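# Seat the banded ring green-up on the board's lone peg

## Task

Lower the banded ring, with its green face pointing up, fully down over the single freestanding peg on the wooden board. At the end no part of the robot may be in contact with the ring, and the board must lie flat with half or more of its area on the cloth.

## Robot and tools

Robot: two 6-joint arms, left_arm and right_arm, each ending in a two-finger parallel gripper with a wrist camera (cam_left_wrist, cam_right_wrist, both 896x504). A camera stand is fixed to the floor behind the arms. Loose objects may occasionally get a brief shove from outside.

Frames: the scene frame has its origin at table-top height halfway between the nominal arm bases, +x pointing out over the table, +y toward left_arm, +z up. Actual bases: left_arm at (+0.057, +0.375, +0.033) m, right_arm at (+0.012, -0.294, +0.044) m, each yawed only slightly. Each arm reports its end_effector_position (metres) and end_effector_quat_wxyz in its own base frame; these can be off by a few centimetres, more at long reach. The fingers point along the gripper's +z and open along its y axis; end_effector_position sits between the pads, roughly 1 cm behind the tips.

A row is one flat list of 14 numbers covering both arms: left waist, shoulder, elbow, wrist pitch, wrist yaw, wrist roll, left opening, then the same seven for the right arm. Joint values are absolute target angles in radians, not offsets. Stated ranges: waist -2.618 to 3.054, shoulder 0.000 to 3.142, elbow 0.000 to 3.142, wrist pitch -1.571 to 1.571, wrist yaw -1.571 to 1.571, wrist roll -2.094 to 2.094 (true ends may differ by up to 0.059). A target more than 0.059 beyond a range end, and further out than the current angle, is rejected. Opening is an absolute command from -1 (closed) to +1 (fully open). To keep one arm unchanged, repeat its current Joint targets and its present gripper command; a 0 is a real command.

execute_actions: actions is a list of up to 15 actions; each action is a table of up to 15 rows, one per 1/30 s control step, and a short table repeats its last row to fill 15 steps (0.5 s per action). Per step, each joint's target is kept within 0.339 rad of its measured angle for waist, shoulder, elbow and within 2.2 for the wrist joints; if targets would move a gripper more than 200 mm, that arm's targets are scaled back. cameras lists names, ["all"] or []; by default images come only with an empty actions list.

move: target is one 14-number row or a list of up to 15 rows, all absolute joint angles plus openings, sharing at most 10 s. speed (rad/s, 0.01 to 12.57, default 0.5) caps the fastest-travelling joint, one value or one per target. blend (rad) rounds corners between listed targets; 0 stops at each. opening_speed (per second on the -1..+1 scale, at least 0.2) ramps the gripper command. grip_force (newtons per pad, 10 to 50, one value or one per arm) persists until changed; low values close slowly. blocking=false returns after about 0.5 s while the motion continues; a new move replaces it. Paths do not avoid obstacles or the other arm. The result adds a move: line (done, off_target, moving, held, fault) and possibly limits=held.

wait: seconds 0 to 10, arms hold the last command. stop: brakes a running move. zoom_image: camera plus region [x0, y0, x1, y1] in pixels of that camera's latest image, at most 504 wide and tall. read_manual: section "licences" only. finished_scene: scene number (1 or 2); irreversible, so call it only when the ring is seated, released and the board is settled.

Result lines: Joint positions per arm (six angles in rad, then opening in metres, 0.093 fully open); Joint velocities (may read within noise); Joint targets (what the joints are currently driven to); Tool commands; grip_measured per gripper (-1 closed, +1 open; pads meet near -0.94, and each millimetre of object width adds about 0.0208; a fixed per-gripper bias of up to +0.02 is possible); Joint torques in N m (first three wrap at ±28); joint sent to its limit; joint command not followed (the clearance check altered targets); MOTOR HOT at 75 °C and OVER-TEMPERATURE FAULT at 90 °C, after which that arm folds and idles. Action calls also list joint angles at sampled steps.

Gripping: to grip firmly, command about 0.24 below the reading matching the object's width; keep sending that value to hold, and send a value well above it to release. Commanding far below in one step gives a brief hard squeeze.

Avoid: dropping the ring or releasing it while it moves, fast impacts, hard pushes against the table, peg or board, any contact between the two arms (including one gripper closing on the other's fingers), wrist-camera cables touching things, long holds at full stretch (motor heat), and anything leaving the table. Tip the board or push it off the cloth and the goal fails. Move slowly near contact, and withdraw the gripper clear of the ring before finishing.

Each tool is called after "Call:" as a command line: name --argument value for each argument, lists and objects as JSON in quotes; but a table of rows of numbers goes row by row, as --pt "numbers of a row", without its own name.

## Session

Call:
execute_actions --actions '[]'

Scene clock: 0.00 s.
left_arm: end_effector_position=(+0.4012, +0.0055, +0.0908) grip_measured=+1.000 end_effector_quat_wxyz=(+0.574, -0.025, +0.818, +0.027) | right_arm: end_effector_position=(+0.3872, -0.0355, +0.0779) grip_measured=+1.000 end_effector_quat_wxyz=(+0.566, +0.050, +0.818, -0.090)
Joint positions: left_arm=[-0.028 1.593 0.408 0.838 -0.099 -0.019 0.093] | right_arm=[-0.005 1.617 0.354 0.905 0.2 -0.021 0.093]
Joint velocities: within noise
Joint torques (N m): no reading
Heat: left arm: 32 °C; right arm: 30 °C.
Joint targets: left_arm=[-0.028 1.585 0.417 0.844 -0.099 -0.018] | right_arm=[-0.005 1.608 0.364 0.917 0.200 -0.021]
Tool commands: left_gripper/opening=+1.0 right_gripper/opening=+1.0

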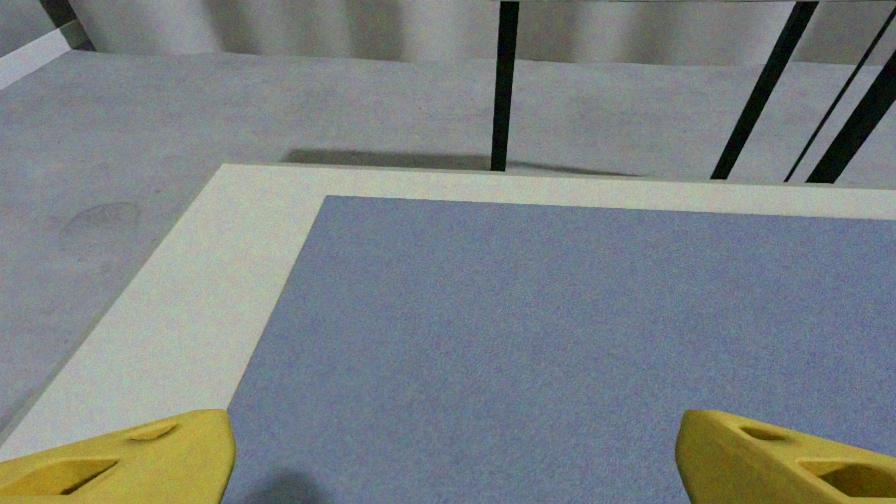

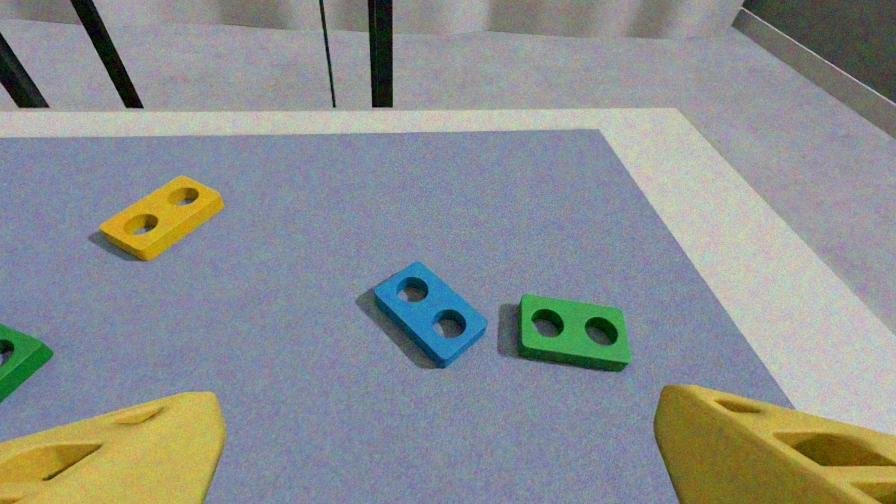

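Call:
move --target '[-0.6,1.3,1.0,-0.6,0,0,1,0.5,1.3,1.0,-0.6,0,0,1]' --speed 1 --cameras '["all"]'

Call:
move --target '[0.2,1.3,1.0,-0.6,0,0,1,-0.3,1.3,1.0,-0.6,0,0,1]' --speed 1 --cameras '["all"]'

Scene clock: 3.33 s.
left_arm: end_effector_position=(+0.2897, -0.1952, +0.1481) grip_measured=+1.000 end_effector_quat_wxyz=(+0.300, +0.274, +0.909, -0.090) | right_arm: end_effector_position=(+0.3033, +0.1619, +0.1408) grip_measured=+1.000 end_effector_quat_wxyz=(+0.291, -0.237, +0.925, +0.066)
Joint positions: left_arm=[-0.596 1.319 0.975 -0.589 -0.006 -0.009 0.093] | right_arm=[0.497 1.322 0.965 -0.607 0.013 -0.008 0.093]
Joint torques (N m): left_arm=[-0.13 -6.17 8.64 1.66 -0.04 0.17] | right_arm=[0.42 -5.94 10.96 1.52 -0.16 0.17]
Heat: left arm: 33 °C; right arm: 30 °C.
Joint targets: left_arm=[-0.600 1.300 1.000 -0.600 0.000 0.000] | right_arm=[0.500 1.300 1.000 -0.600 0.000 0.000]
move: done

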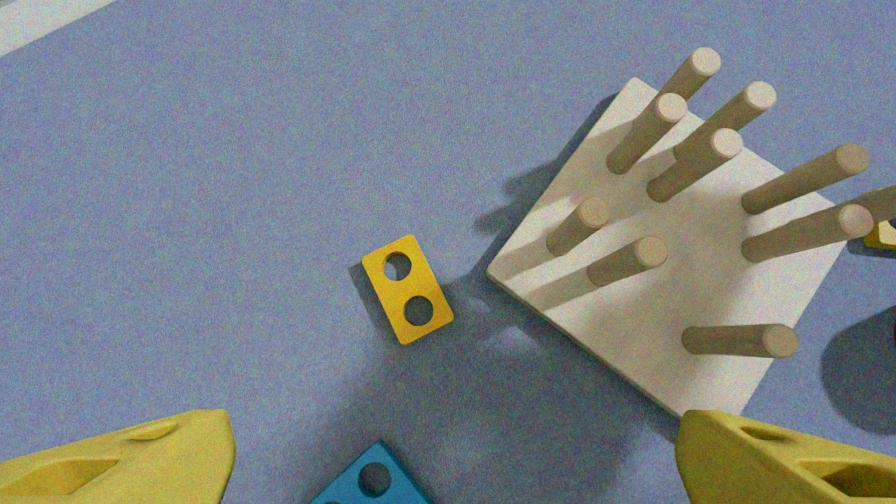

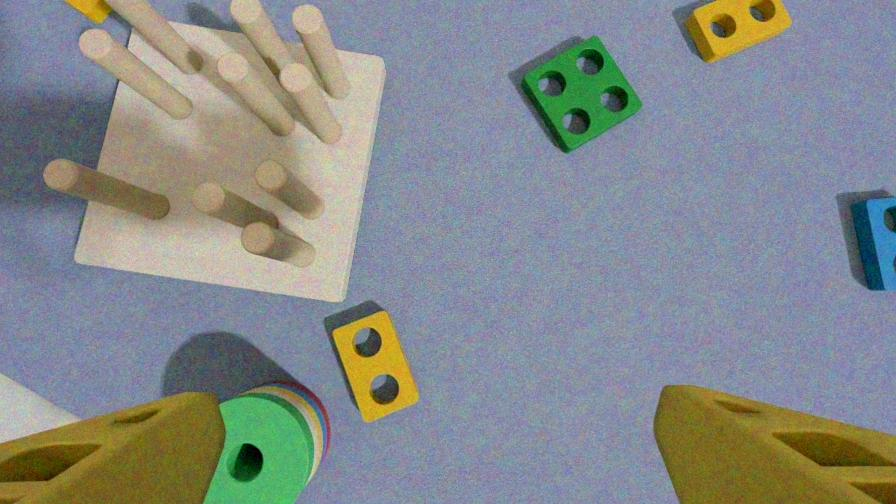

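Scene clock: 4.60 s.
left_arm: end_effector_position=(+0.3424, +0.0689, +0.1481) grip_measured=+1.000 end_effector_quat_wxyz=(+0.312, -0.098, +0.945, +0.030) | right_arm: end_effector_position=(+0.3283, -0.1019, +0.1408) grip_measured=+1.000 end_effector_quat_wxyz=(+0.295, +0.140, +0.944, -0.047)
Joint positions: left_arm=[0.198 1.319 0.975 -0.59 -0.001 -0.008 0.093] | right_arm=[-0.299 1.322 0.965 -0.607 0.004 -0.006 0.093]
Joint torques (N m): left_arm=[0.31 -5.86 8.53 1.7 -0.06 0.11] | right_arm=[-0.03 -5.98 10.96 1.52 -0.05 0.14]
Heat: left arm: 33 °C; right arm: 31 °C.
Joint targets: left_arm=[0.200 1.300 1.000 -0.600 0.000 0.000] | right_arm=[-0.300 1.300 1.000 -0.600 0.000 0.000]
move: done

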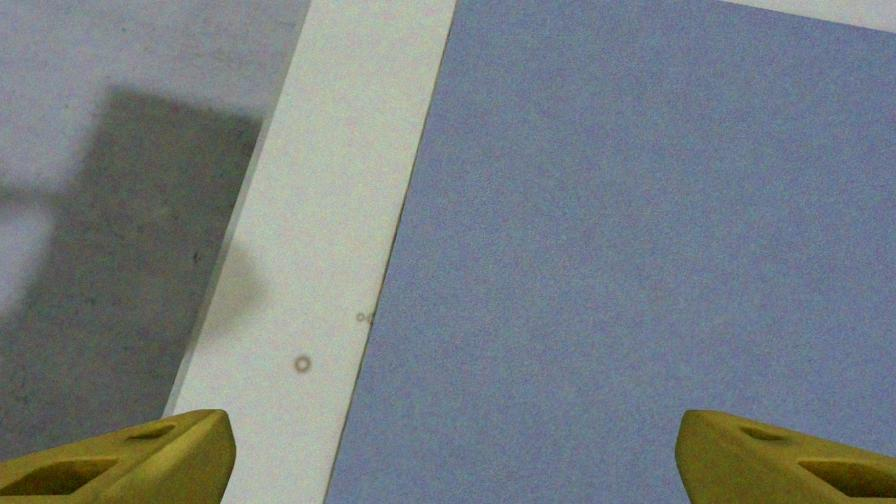

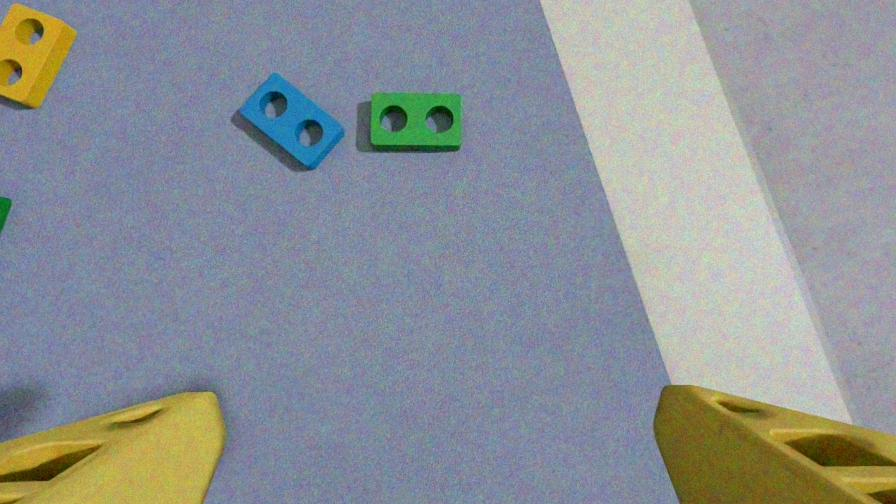

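Call:
move --target '[0.2,1.3,1.0,-0.6,0,0,1,0.8,1.792,1.555,-1.334,0,0,1]' --speed 1 --cameras '["cam_right_wrist"]'

Scene clock: 7.90 s.
left_arm: end_effector_position=(+0.3424, +0.0689, +0.1481) grip_measured=+1.000 end_effector_quat_wxyz=(+0.312, -0.098, +0.945, +0.030) | right_arm: end_effector_position=(+0.2237, +0.2324, +0.1244) grip_measured=+1.000 end_effector_quat_wxyz=(-0.008, -0.394, +0.919, -0.004)
Joint positions: left_arm=[0.198 1.319 0.975 -0.59 -0.001 -0.008 0.093] | right_arm=[0.805 1.78 1.52 -1.33 0.001 -0.006 0.093]
Joint torques (N m): left_arm=[0.39 -6.02 8.64 1.71 -0.04 0.12] | right_arm=[-0.46 -5.86 9.87 0.22 -0.02 0.14]
Heat: left arm: 33 °C; right arm: 31 °C.
Joint targets: left_arm=[0.200 1.300 1.000 -0.600 0.000 0.000] | right_arm=[0.800 1.792 1.555 -1.334 0.000 0.000]
move: done
Images, in order (width x height): cam_right_wrist 896x504.

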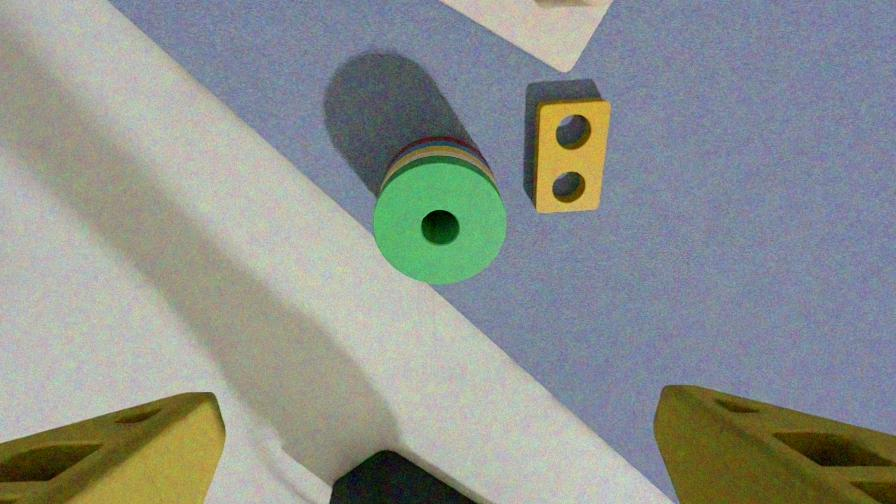

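Call:
move --target '[0.2,1.3,1.0,-0.6,0,0,1,0.797,1.833,1.257,-0.98,0,0,1]' --speed 0.6 --cameras '["cam_right_wrist"]'

Scene clock: 10.17 s.
left_arm: end_effector_position=(+0.3424, +0.0689, +0.1481) grip_measured=+1.000 end_effector_quat_wxyz=(+0.312, -0.098, +0.945, +0.030) | right_arm: end_effector_position=(+0.2289, +0.2369, +0.0473) grip_measured=+1.000 end_effector_quat_wxyz=(+0.008, -0.394, +0.919, +0.002)
Joint positions: left_arm=[0.198 1.319 0.975 -0.59 -0.001 -0.008 0.093] | right_arm=[0.803 1.824 1.264 -0.995 0.001 -0.006 0.093]
Joint torques (N m): left_arm=[0.49 -6.09 8.43 1.67 -0.03 0.1] | right_arm=[-0.55 -6.3 5.67 0.49 -0.02 0.14]
Heat: left arm: 33 °C; right arm: 31 °C.
Joint targets: left_arm=[0.200 1.300 1.000 -0.600 0.000 0.000] | right_arm=[0.797 1.833 1.257 -0.980 0.000 0.000]
move: done
Images, in order (width x height): cam_right_wrist 896x504.

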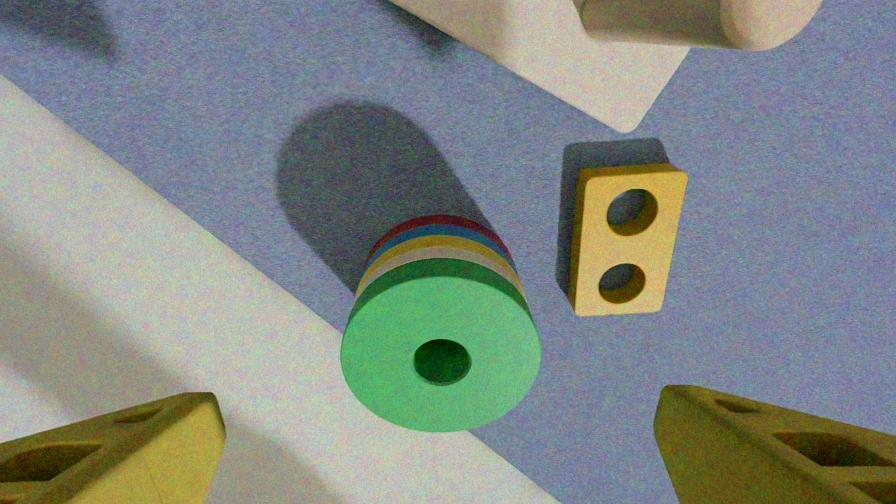

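Call:
move --target '[0.2,1.3,1.0,-0.6,0,0,1,0.805,1.902,1.13,-0.80,0,0,1]' --speed 0.5 --cameras '["cam_right_wrist"]'

Scene clock: 13.90 s.
left_arm: end_effector_position=(+0.3424, +0.0689, +0.1481) grip_measured=+1.000 end_effector_quat_wxyz=(+0.312, -0.098, +0.945, +0.030) | right_arm: end_effector_position=(+0.2241, +0.2319, -0.0032) grip_measured=+1.000 end_effector_quat_wxyz=(-0.001, -0.394, +0.919, -0.001)
Joint positions: left_arm=[0.198 1.319 0.975 -0.59 -0.001 -0.008 0.093] | right_arm=[0.803 1.893 1.136 -0.816 0.001 -0.006 0.093]
Joint torques (N m): left_arm=[0.34 -6.22 8.42 1.65 -0.02 0.15] | right_arm=[0.24 -6.41 5.2 0.44 -0.02 0.15]
Heat: left arm: 34 °C; right arm: 32 °C.
Joint targets: left_arm=[0.200 1.300 1.000 -0.600 0.000 0.000] | right_arm=[0.805 1.902 1.130 -0.800 0.000 0.000]
move: done
Images, in order (width x height): cam_right_wrist 896x504.

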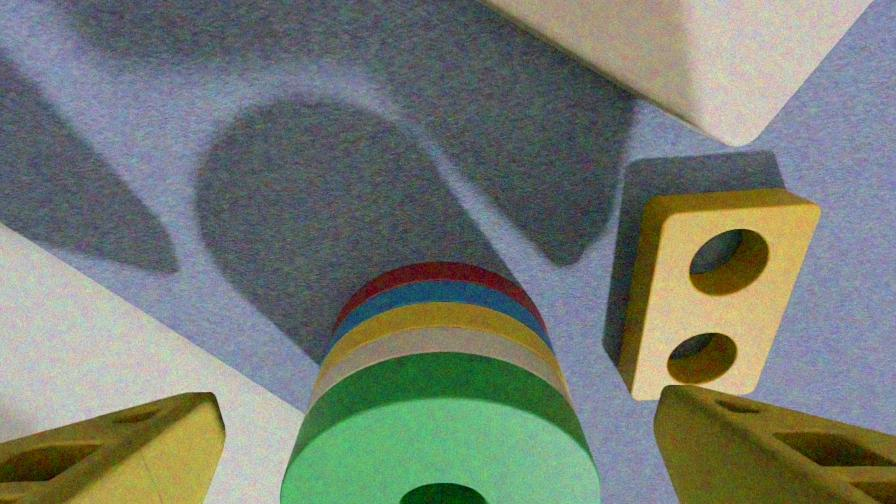

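Call:
move --target '[0.2,1.3,1.0,-0.6,0,0,1,0.805,1.902,1.13,-0.80,0,0,-0.15]' --opening_speed 0.7 --cameras '["cam_right_wrist"]'

Scene clock: 15.97 s.
left_arm: end_effector_position=(+0.3424, +0.0689, +0.1481) grip_measured=+1.000 end_effector_quat_wxyz=(+0.312, -0.098, +0.945, +0.030) | right_arm: end_effector_position=(+0.2242, +0.2321, -0.0032) grip_measured=+0.154 end_effector_quat_wxyz=(+0.000, -0.394, +0.919, -0.001)
Joint positions: left_arm=[0.198 1.319 0.975 -0.59 -0.001 -0.008 0.093] | right_arm=[0.803 1.893 1.136 -0.815 0.001 -0.006 0.053]
Joint torques (N m): left_arm=[0.42 -6.13 8.59 1.67 -0.08 0.15] | right_arm=[0.24 -6.41 5.24 0.46 -0.02 0.15]
Heat: left arm: 34 °C; right arm: 32 °C.
Joint targets: left_arm=[0.200 1.300 1.000 -0.600 0.000 0.000] | right_arm=[0.805 1.902 1.130 -0.800 0.000 0.000]
move: done
Images, in order (width x height): cam_right_wrist 896x504.

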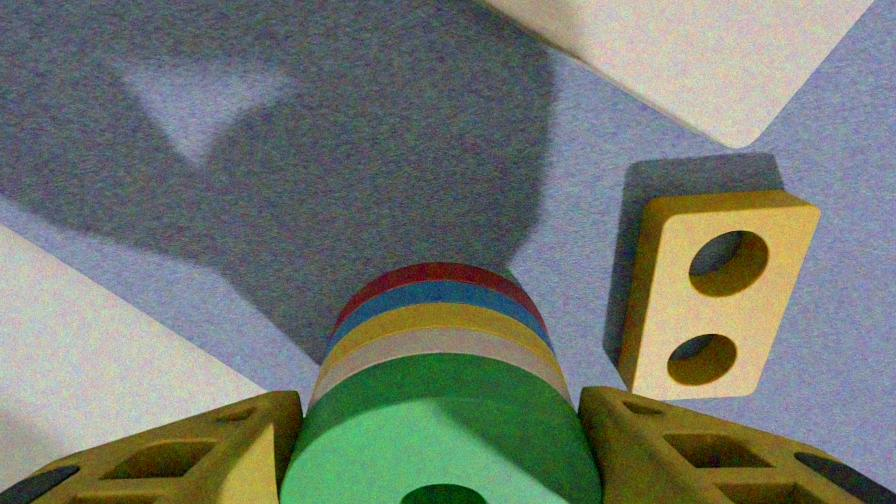

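Call:
move --pt "0.2 1.3 1.0 -0.6 0 0 1 0.803 1.84 1.257 -0.98 0 0 -0.15" --pt "0.2 1.3 1.0 -0.6 0 0 1 0.803 1.805 1.56 -1.334 0 0 -0.15" --pt "0.2 1.3 1.0 -0.6 0 0 1 0.84 2.002 1.782 -1.341 0 0 -0.15" --speed 0.5 --blend 0.05 --cameras '["all"]'

Scene clock: 18.57 s.
left_arm: end_effector_position=(+0.3424, +0.0689, +0.1481) grip_measured=+1.000 end_effector_quat_wxyz=(+0.312, -0.098, +0.945, +0.030) | right_arm: end_effector_position=(+0.2534, +0.2800, +0.1099) grip_measured=+0.137 end_effector_quat_wxyz=(-0.005, -0.408, +0.913, -0.003)
Joint positions: left_arm=[0.198 1.319 0.975 -0.59 -0.001 -0.008 0.093] | right_arm=[0.836 1.994 1.746 -1.335 0.001 -0.006 0.052]
Joint torques (N m): left_arm=[0.17 -6.23 8.62 1.69 -0.03 0.1] | right_arm=[0.47 -7.77 10.03 0.22 -0.02 0.14]
Heat: left arm: 34 °C; right arm: 33 °C.
Joint targets: left_arm=[0.200 1.300 1.000 -0.600 0.000 0.000] | right_arm=[0.840 2.002 1.782 -1.341 0.000 0.000]
move: off_target (right_arm); right_arm: the elbow is farthest, 0.036 rad from its target

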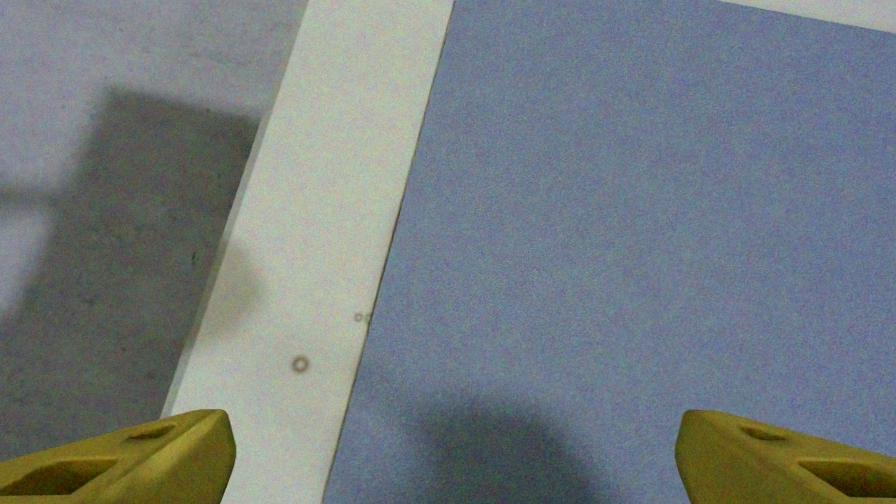

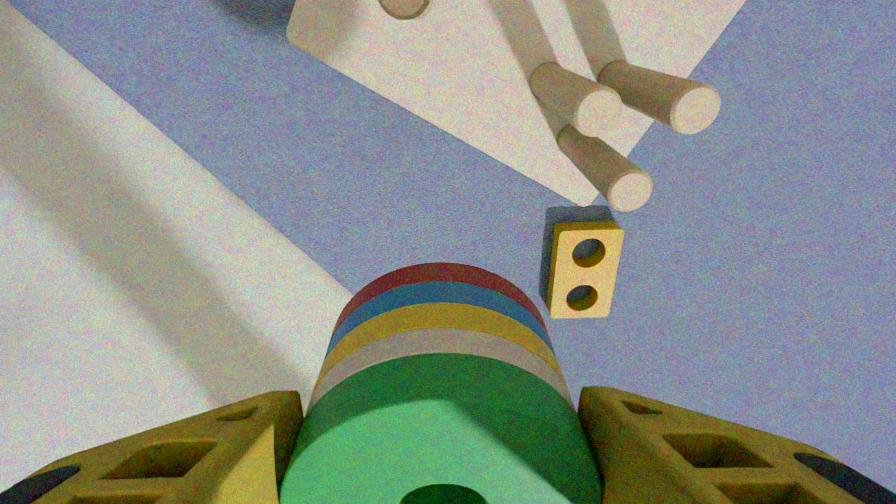

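Call:
move --target '[-0.9,0.4,0.2,-0.17,0,0,1,0.855,2.226,2.112,-1.44,0,0,-0.15]' --speed 0.7 --cameras '["all"]'

Scene clock: 22.53 s.
left_arm: end_effector_position=(+0.1584, -0.1973, +0.1329) grip_measured=+1.000 end_effector_quat_wxyz=(+0.498, +0.357, +0.752, -0.241) | right_arm: end_effector_position=(+0.2835, +0.3215, +0.1091) grip_measured=+0.137 end_effector_quat_wxyz=(+0.000, -0.414, +0.910, -0.001)
Joint positions: left_arm=[-0.894 0.406 0.202 -0.194 0 -0.007 0.093] | right_arm=[0.849 2.211 2.076 -1.435 0.001 -0.006 0.052]
Joint torques (N m): left_arm=[-0.34 0.23 6.68 2.72 -0.02 0.1] | right_arm=[0.76 -8.72 10.06 0.22 -0.02 0.14]
Heat: left arm: 34 °C; right arm: 34 °C.
Joint targets: left_arm=[-0.900 0.400 0.200 -0.170 0.000 0.000] | right_arm=[0.855 2.226 2.112 -1.440 0.000 0.000]
move: off_target (right_arm); right_arm: the elbow is farthest, 0.036 rad from its target

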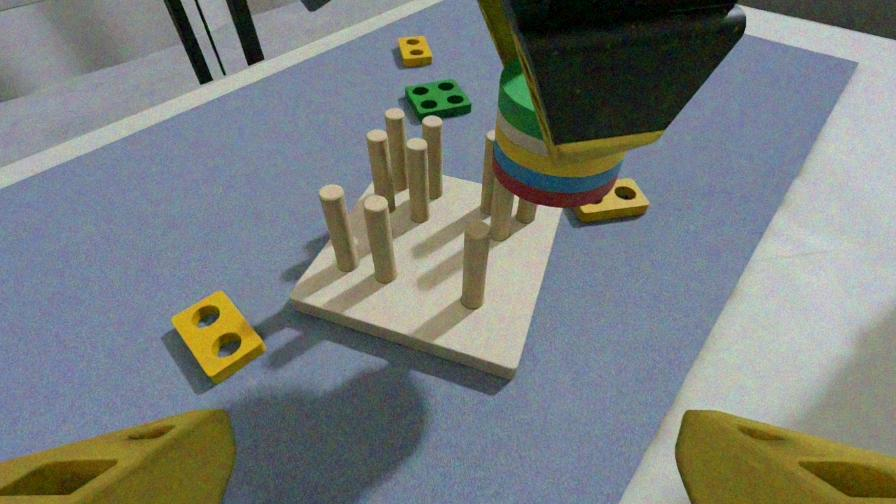

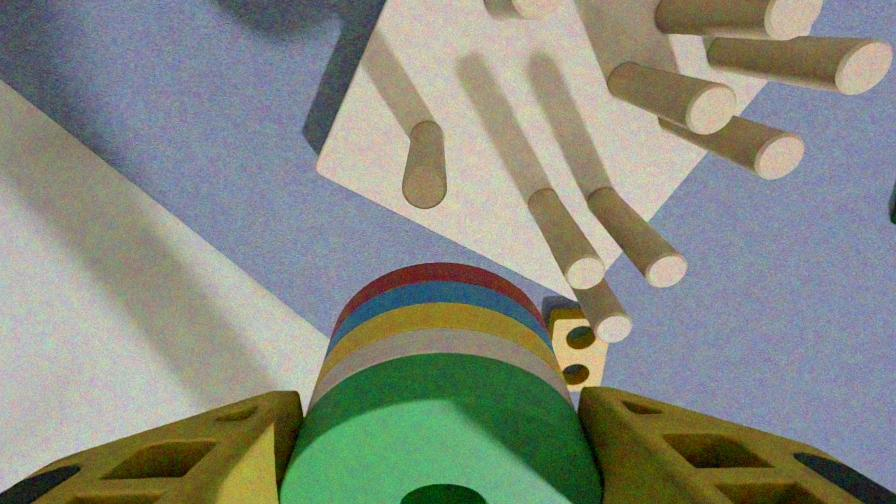

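Call:
move --target '[-0.9,0.4,0.2,-0.17,0,0,1,0.867,2.443,2.436,-1.553,0,0,-0.15]' --speed 0.3 --cameras '["all"]'

Scene clock: 25.27 s.
left_arm: end_effector_position=(+0.1584, -0.1973, +0.1330) grip_measured=+1.000 end_effector_quat_wxyz=(+0.498, +0.357, +0.752, -0.241) | right_arm: end_effector_position=(+0.3034, +0.3527, +0.0971) grip_measured=+0.137 end_effector_quat_wxyz=(-0.001, -0.420, +0.908, -0.001)
Joint positions: left_arm=[-0.894 0.406 0.202 -0.194 0 -0.007 0.093] | right_arm=[0.861 2.428 2.4 -1.547 0.001 -0.006 0.052]
Joint torques (N m): left_arm=[-0.36 0.12 6.9 2.73 -0.08 0.09] | right_arm=[0.7 -9.83 9.84 0.21 -0.02 0.15]
Heat: left arm: 34 °C; right arm: 34 °C.
Joint targets: left_arm=[-0.900 0.400 0.200 -0.170 0.000 0.000] | right_arm=[0.867 2.443 2.436 -1.553 0.000 0.000]
move: off_target (right_arm); right_arm: the elbow is farthest, 0.036 rad from its target

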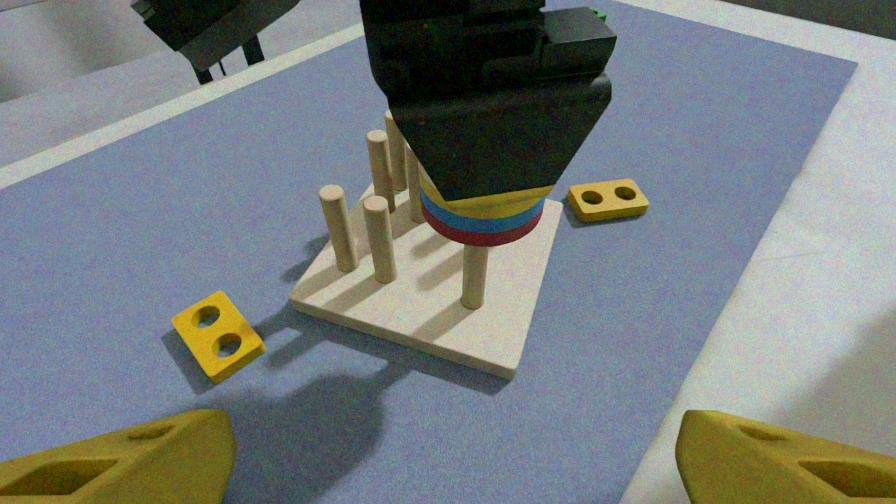

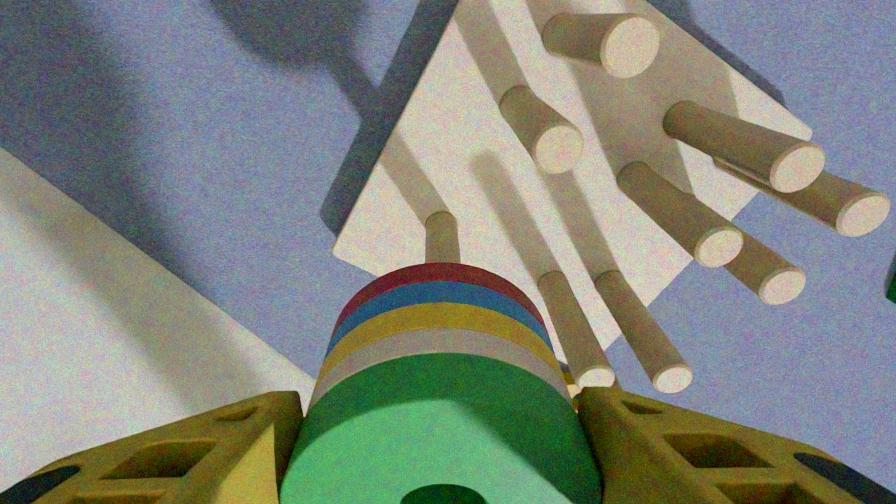

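Call:
move --target '[-0.9,0.4,0.2,-0.17,0,0,1,0.867,2.421,2.275,-1.427,0,0,-0.15]' --speed 0.2 --cameras '["all"]'

Scene clock: 27.00 s.
left_arm: end_effector_position=(+0.1584, -0.1973, +0.1330) grip_measured=+1.000 end_effector_quat_wxyz=(+0.498, +0.357, +0.752, -0.241) | right_arm: end_effector_position=(+0.3048, +0.3543, +0.0681) grip_measured=+0.137 end_effector_quat_wxyz=(-0.006, -0.420, +0.908, -0.004)
Joint positions: left_arm=[-0.894 0.406 0.202 -0.194 0 -0.007 0.093] | right_arm=[0.861 2.428 2.284 -1.44 0.001 -0.006 0.052]
Joint torques (N m): left_arm=[-0.36 0.32 6.97 2.77 -0.03 0.12] | right_arm=[0.73 -11.74 5.63 0.41 -0.02 0.14]
Heat: left arm: 34 °C; right arm: 35 °C.
Joint targets: left_arm=[-0.900 0.400 0.200 -0.170 0.000 0.000] | right_arm=[0.867 2.421 2.275 -1.427 0.000 0.000]
move: done

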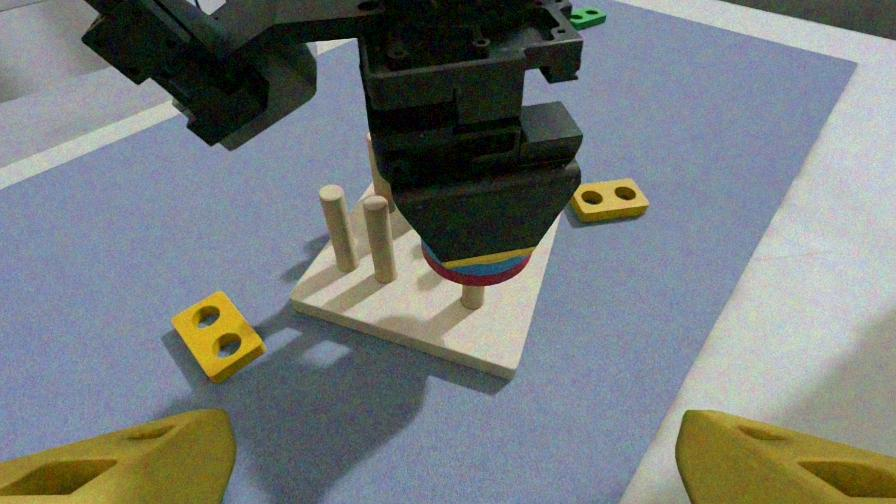

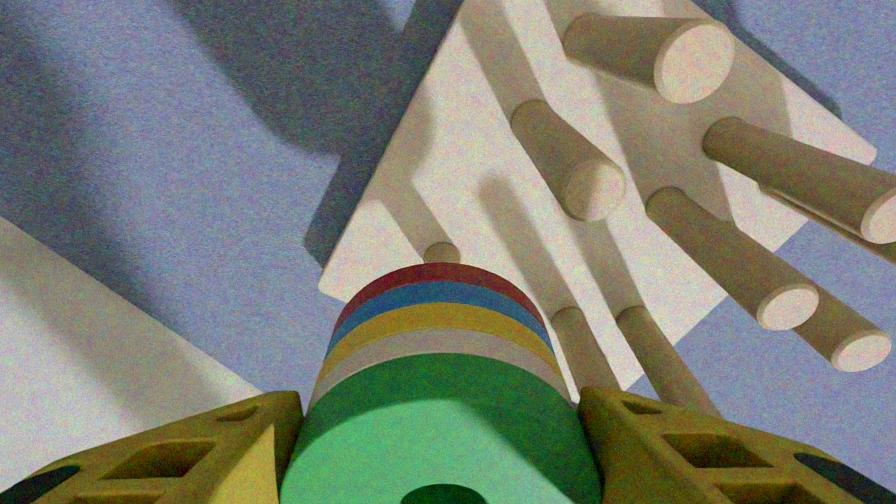

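Call:
move --target '[-0.9,0.4,0.2,-0.17,0,0,1,0.867,2.397,2.138,-1.301,0,0,-0.15]' --speed 0.2 --cameras '["all"]'

Scene clock: 28.53 s.
left_arm: end_effector_position=(+0.1584, -0.1973, +0.1330) grip_measured=+1.000 end_effector_quat_wxyz=(+0.498, +0.357, +0.752, -0.241) | right_arm: end_effector_position=(+0.3043, +0.3537, +0.0338) grip_measured=+0.137 end_effector_quat_wxyz=(-0.009, -0.420, +0.908, -0.005)
Joint positions: left_arm=[-0.894 0.406 0.202 -0.194 0 -0.007 0.093] | right_arm=[0.861 2.428 2.147 -1.311 0.002 -0.006 0.052]
Joint torques (N m): left_arm=[-0.28 -0.01 7.05 2.72 -0.05 0.05] | right_arm=[0.73 -13.76 5.63 0.35 -0.02 0.14]
Heat: left arm: 35 °C; right arm: 35 °C.
Joint targets: left_arm=[-0.900 0.400 0.200 -0.170 0.000 0.000] | right_arm=[0.867 2.397 2.138 -1.301 0.000 0.000]
move: done

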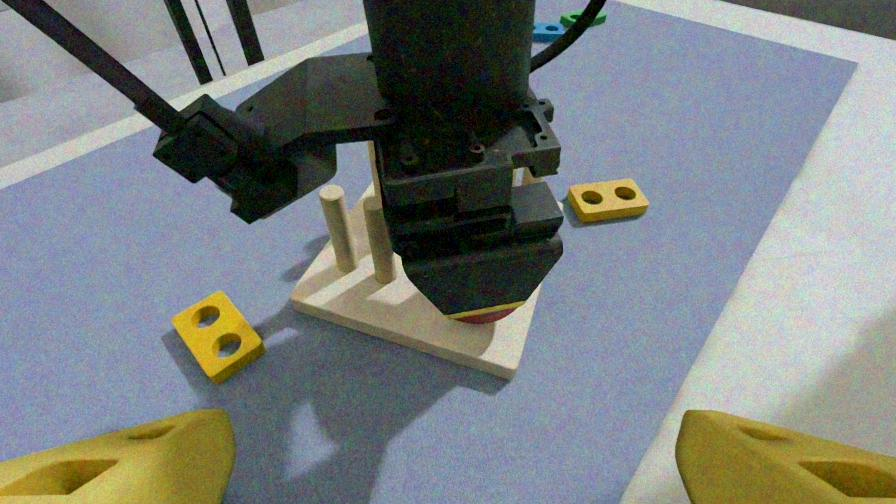

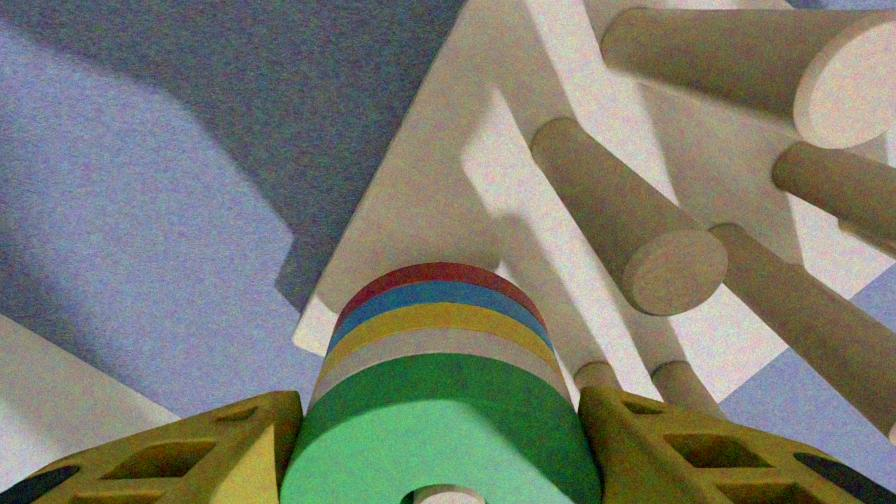

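Call:
move --target '[-0.9,0.4,0.2,-0.17,0,0,1,0.867,2.41,2.09,-1.253,0,0,-0.15]' --speed 0.1 --cameras '["all"]'

Scene clock: 29.73 s.
left_arm: end_effector_position=(+0.1584, -0.1973, +0.1330) grip_measured=+1.000 end_effector_quat_wxyz=(+0.498, +0.357, +0.752, -0.241) | right_arm: end_effector_position=(+0.3043, +0.3537, +0.0218) grip_measured=+0.137 end_effector_quat_wxyz=(-0.008, -0.420, +0.908, -0.005)
Joint positions: left_arm=[-0.894 0.406 0.202 -0.194 0 -0.007 0.093] | right_arm=[0.861 2.428 2.1 -1.26 0.002 -0.006 0.052]
Joint torques (N m): left_arm=[-0.46 0.05 6.9 2.73 -0.11 0.07] | right_arm=[0.73 -12.7 5.57 0.32 -0.03 0.15]
Heat: left arm: 35 °C; right arm: 36 °C.
Joint targets: left_arm=[-0.900 0.400 0.200 -0.170 0.000 0.000] | right_arm=[0.867 2.410 2.090 -1.253 0.000 0.000]
move: done

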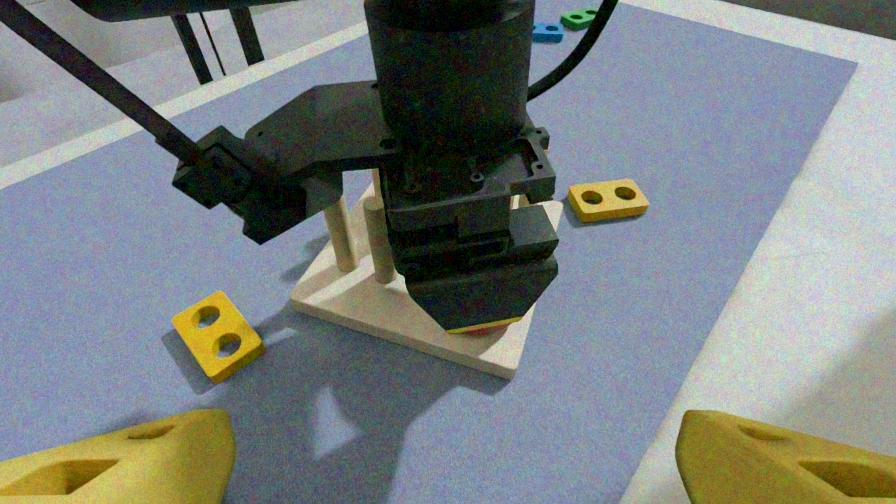

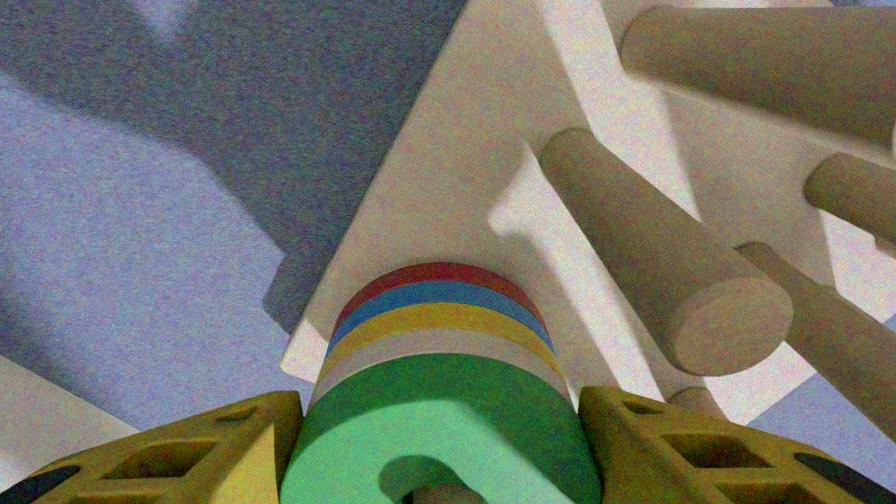

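Call:
move --target '[-0.9,0.4,0.2,-0.17,0,0,1,0.867,2.41,2.065,-1.228,0,0,-0.15]' --speed 0.1 --cameras '["all"]'

Scene clock: 30.70 s.
left_arm: end_effector_position=(+0.1584, -0.1973, +0.1330) grip_measured=+1.000 end_effector_quat_wxyz=(+0.498, +0.357, +0.752, -0.241) | right_arm: end_effector_position=(+0.3043, +0.3536, +0.0156) grip_measured=+0.137 end_effector_quat_wxyz=(-0.007, -0.420, +0.908, -0.004)
Joint positions: left_arm=[-0.894 0.406 0.202 -0.194 0 -0.007 0.093] | right_arm=[0.861 2.428 2.075 -1.233 0.002 -0.006 0.052]
Joint torques (N m): left_arm=[-0.23 0.24 6.83 2.7 -0.08 0.11] | right_arm=[0.76 -12.63 5.55 0.32 -0.03 0.15]
Heat: left arm: 35 °C; right arm: 36 °C.
Joint targets: left_arm=[-0.900 0.400 0.200 -0.170 0.000 0.000] | right_arm=[0.867 2.410 2.065 -1.228 0.000 0.000]
move: done

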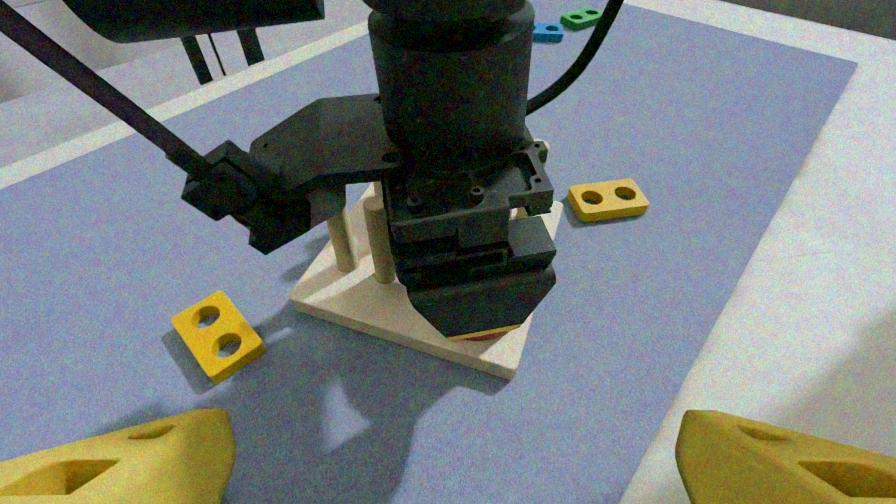

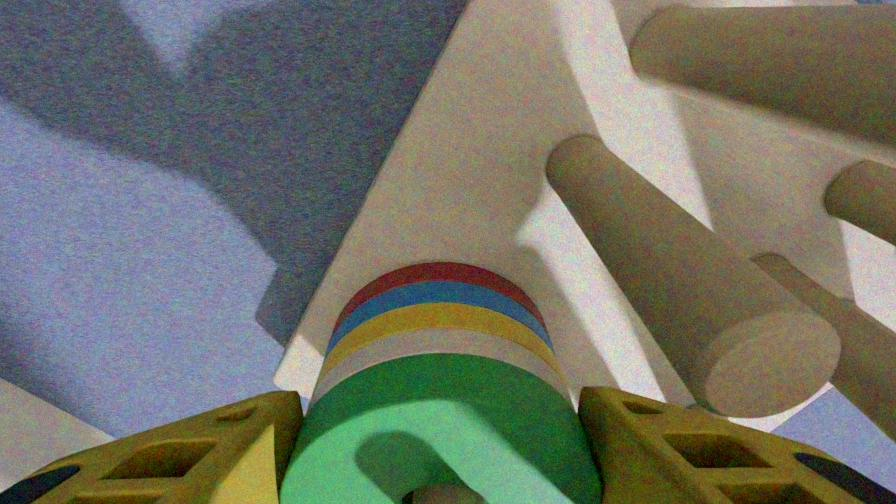

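Call:
move --target '[-0.9,0.4,0.2,-0.17,0,0,1,0.867,2.41,2.049,-1.212,0,0,-0.15]' --speed 0.05

Call:
move --target '[-0.9,0.4,0.2,-0.17,0,0,1,0.867,2.41,2.035,-1.198,0,0,-0.15]' --speed 0.05 --cameras '["all"]'

Scene clock: 31.57 s.
left_arm: end_effector_position=(+0.1584, -0.1973, +0.1330) grip_measured=+1.000 end_effector_quat_wxyz=(+0.498, +0.357, +0.752, -0.241) | right_arm: end_effector_position=(+0.3040, +0.3533, +0.0128) grip_measured=+0.137 end_effector_quat_wxyz=(-0.007, -0.420, +0.908, -0.004)
Joint positions: left_arm=[-0.894 0.406 0.202 -0.194 0 -0.007 0.093] | right_arm=[0.861 2.428 2.064 -1.223 0.002 -0.006 0.052]
Joint torques (N m): left_arm=[-0.44 0.18 7.12 2.74 -0.01 0.11] | right_arm=[0.75 -12.68 5 0.38 -0.02 0.15]
Heat: left arm: 35 °C; right arm: 37 °C.
Joint targets: left_arm=[-0.900 0.400 0.200 -0.170 0.000 0.000] | right_arm=[0.867 2.410 2.049 -1.212 0.000 0.000]
move: done

Scene clock: 32.27 s.
left_arm: end_effector_position=(+0.1584, -0.1973, +0.1330) grip_measured=+1.000 end_effector_quat_wxyz=(+0.498, +0.357, +0.752, -0.241) | right_arm: end_effector_position=(+0.3038, +0.3531, +0.0118) grip_measured=+0.137 end_effector_quat_wxyz=(-0.007, -0.420, +0.908, -0.004)
Joint positions: left_arm=[-0.894 0.406 0.202 -0.194 0 -0.007 0.093] | right_arm=[0.861 2.428 2.06 -1.219 0.002 -0.006 0.052]
Joint torques (N m): left_arm=[-0.28 0.08 6.84 2.76 -0.08 0.13] | right_arm=[0.75 -12.64 4.05 0.5 -0.02 0.14]
Heat: left arm: 35 °C; right arm: 37 °C.
Joint targets: left_arm=[-0.900 0.400 0.200 -0.170 0.000 0.000] | right_arm=[0.867 2.410 2.035 -1.198 0.000 0.000]
move: done

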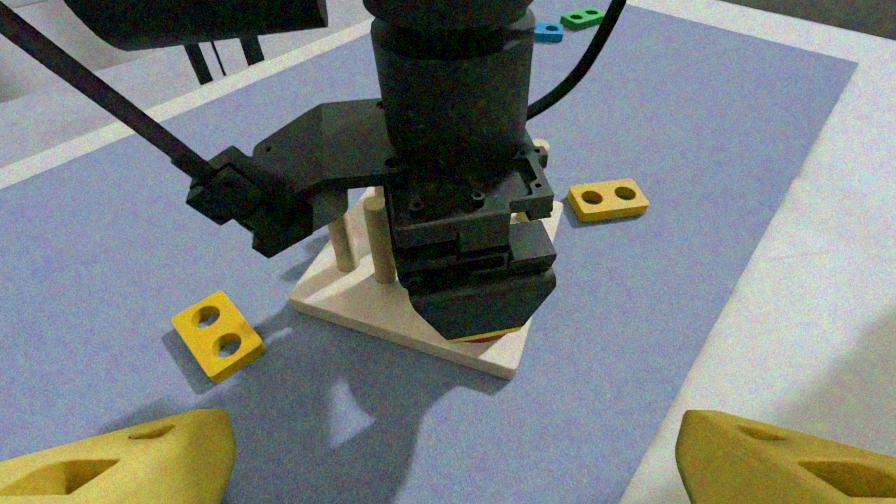

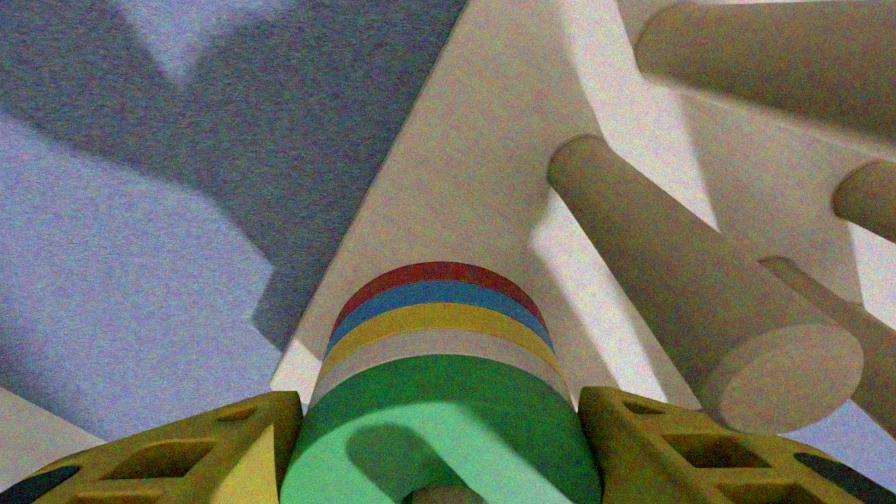

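Call:
move --pt "-0.9 0.4 0.2 -0.17 0 0 1 0.867 2.412 2.048 -1.21 0 0 -0.15" --pt "-0.9 0.4 0.2 -0.17 0 0 1 0.867 2.412 2.049 -1.21 0 0 0.6" --speed 0.1 --opening_speed 0.7 --cameras '["all"]'

Scene clock: 34.83 s.
left_arm: end_effector_position=(+0.1584, -0.1973, +0.1330) grip_measured=+1.000 end_effector_quat_wxyz=(+0.498, +0.357, +0.752, -0.241) | right_arm: end_effector_position=(+0.3034, +0.3526, +0.0111) grip_measured=+0.599 end_effector_quat_wxyz=(-0.008, -0.420, +0.908, -0.005)
Joint positions: left_arm=[-0.894 0.406 0.202 -0.194 0 -0.007 0.093] | right_arm=[0.861 2.428 2.057 -1.219 0.002 -0.006 0.074]
Joint torques (N m): left_arm=[-0.57 0.12 7.05 2.75 -0.03 0.09] | right_arm=[0.73 -12.45 5.71 0.34 -0.03 0.15]
Heat: left arm: 35 °C; right arm: 38 °C.
Joint targets: left_arm=[-0.900 0.400 0.200 -0.170 0.000 0.000] | right_arm=[0.867 2.412 2.049 -1.210 0.000 0.000]
move: done

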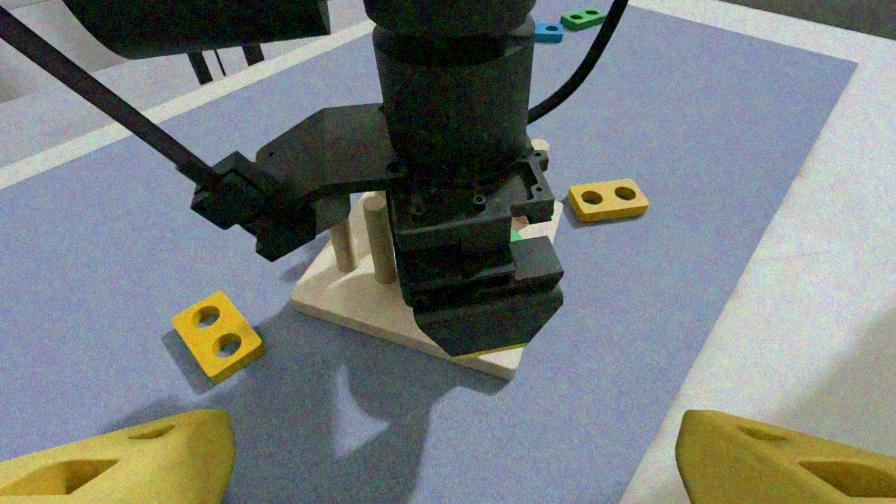

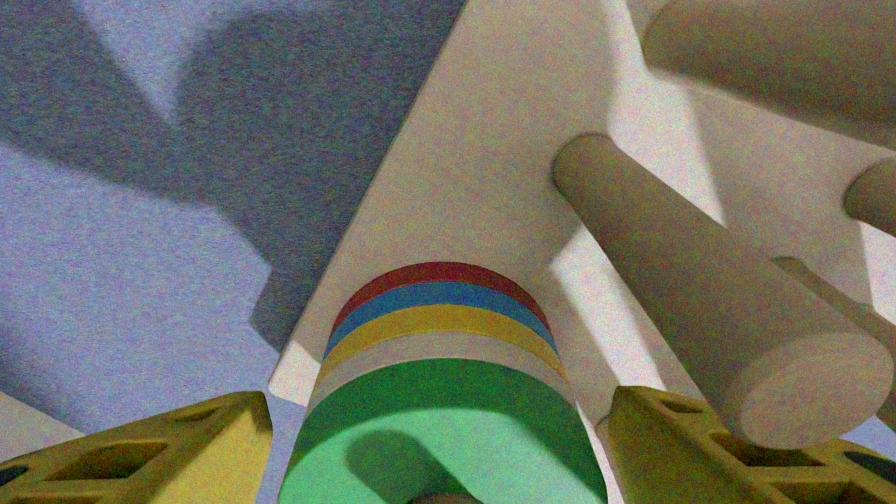

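Call:
move --pt "-0.9 0.4 0.2 -0.17 0 0 1 0.867 2.42 2.32 -1.445 0 0 0.6" --pt "-0.9 0.4 0.2 -0.17 0 0 1 0.867 2.40 2.43 -1.56 0 0 0.6" --pt "-0.9 0.4 0.2 -0.17 0 0 1 0.7 1.792 1.6 -1.334 0 0 0.6" --speed 0.5 --blend 0.03 --cameras '["all"]'

Scene clock: 38.20 s.
left_arm: end_effector_position=(+0.1584, -0.1973, +0.1330) grip_measured=+1.000 end_effector_quat_wxyz=(+0.498, +0.357, +0.752, -0.241) | right_arm: end_effector_position=(+0.2600, +0.2206, +0.1308) grip_measured=+0.599 end_effector_quat_wxyz=(+0.001, -0.348, +0.938, +0.000)
Joint positions: left_arm=[-0.894 0.406 0.202 -0.194 0 -0.007 0.093] | right_arm=[0.705 1.832 1.61 -1.347 0.002 -0.006 0.074]
Joint torques (N m): left_arm=[-0.4 0.21 6.93 2.7 -0.07 0.1] | right_arm=[-0.35 -10.59 5.55 0.46 -0.03 0.15]
Heat: left arm: 35 °C; right arm: 39 °C.
Joint targets: left_arm=[-0.900 0.400 0.200 -0.170 0.000 0.000] | right_arm=[0.700 1.792 1.600 -1.334 0.000 0.000]
move: off_target (right_arm); joint sent to its limit at target 2; right_arm: the shoulder is farthest, 0.040 rad from its target

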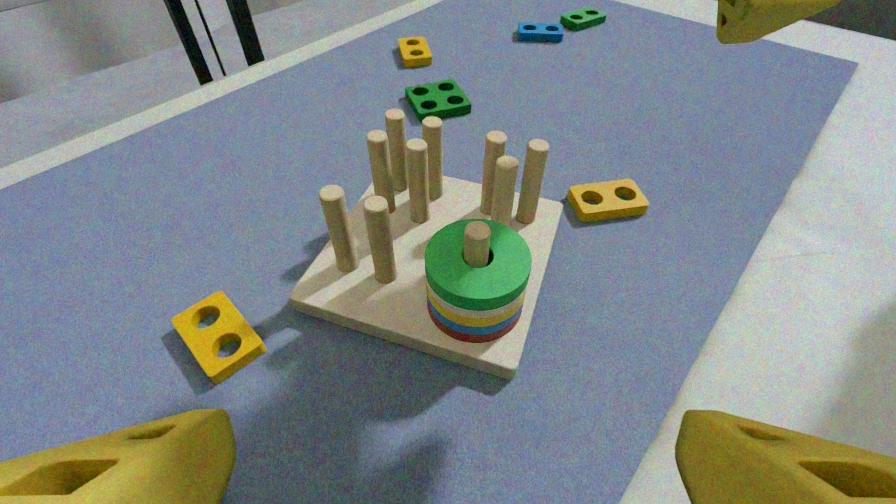

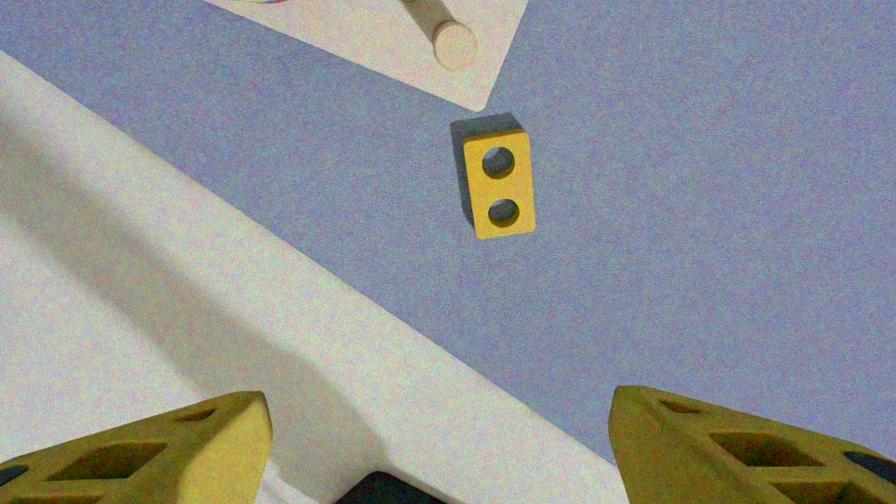

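Done perfectly.

Call:
finished_scene --scene 1

The scene is finished: the task was done.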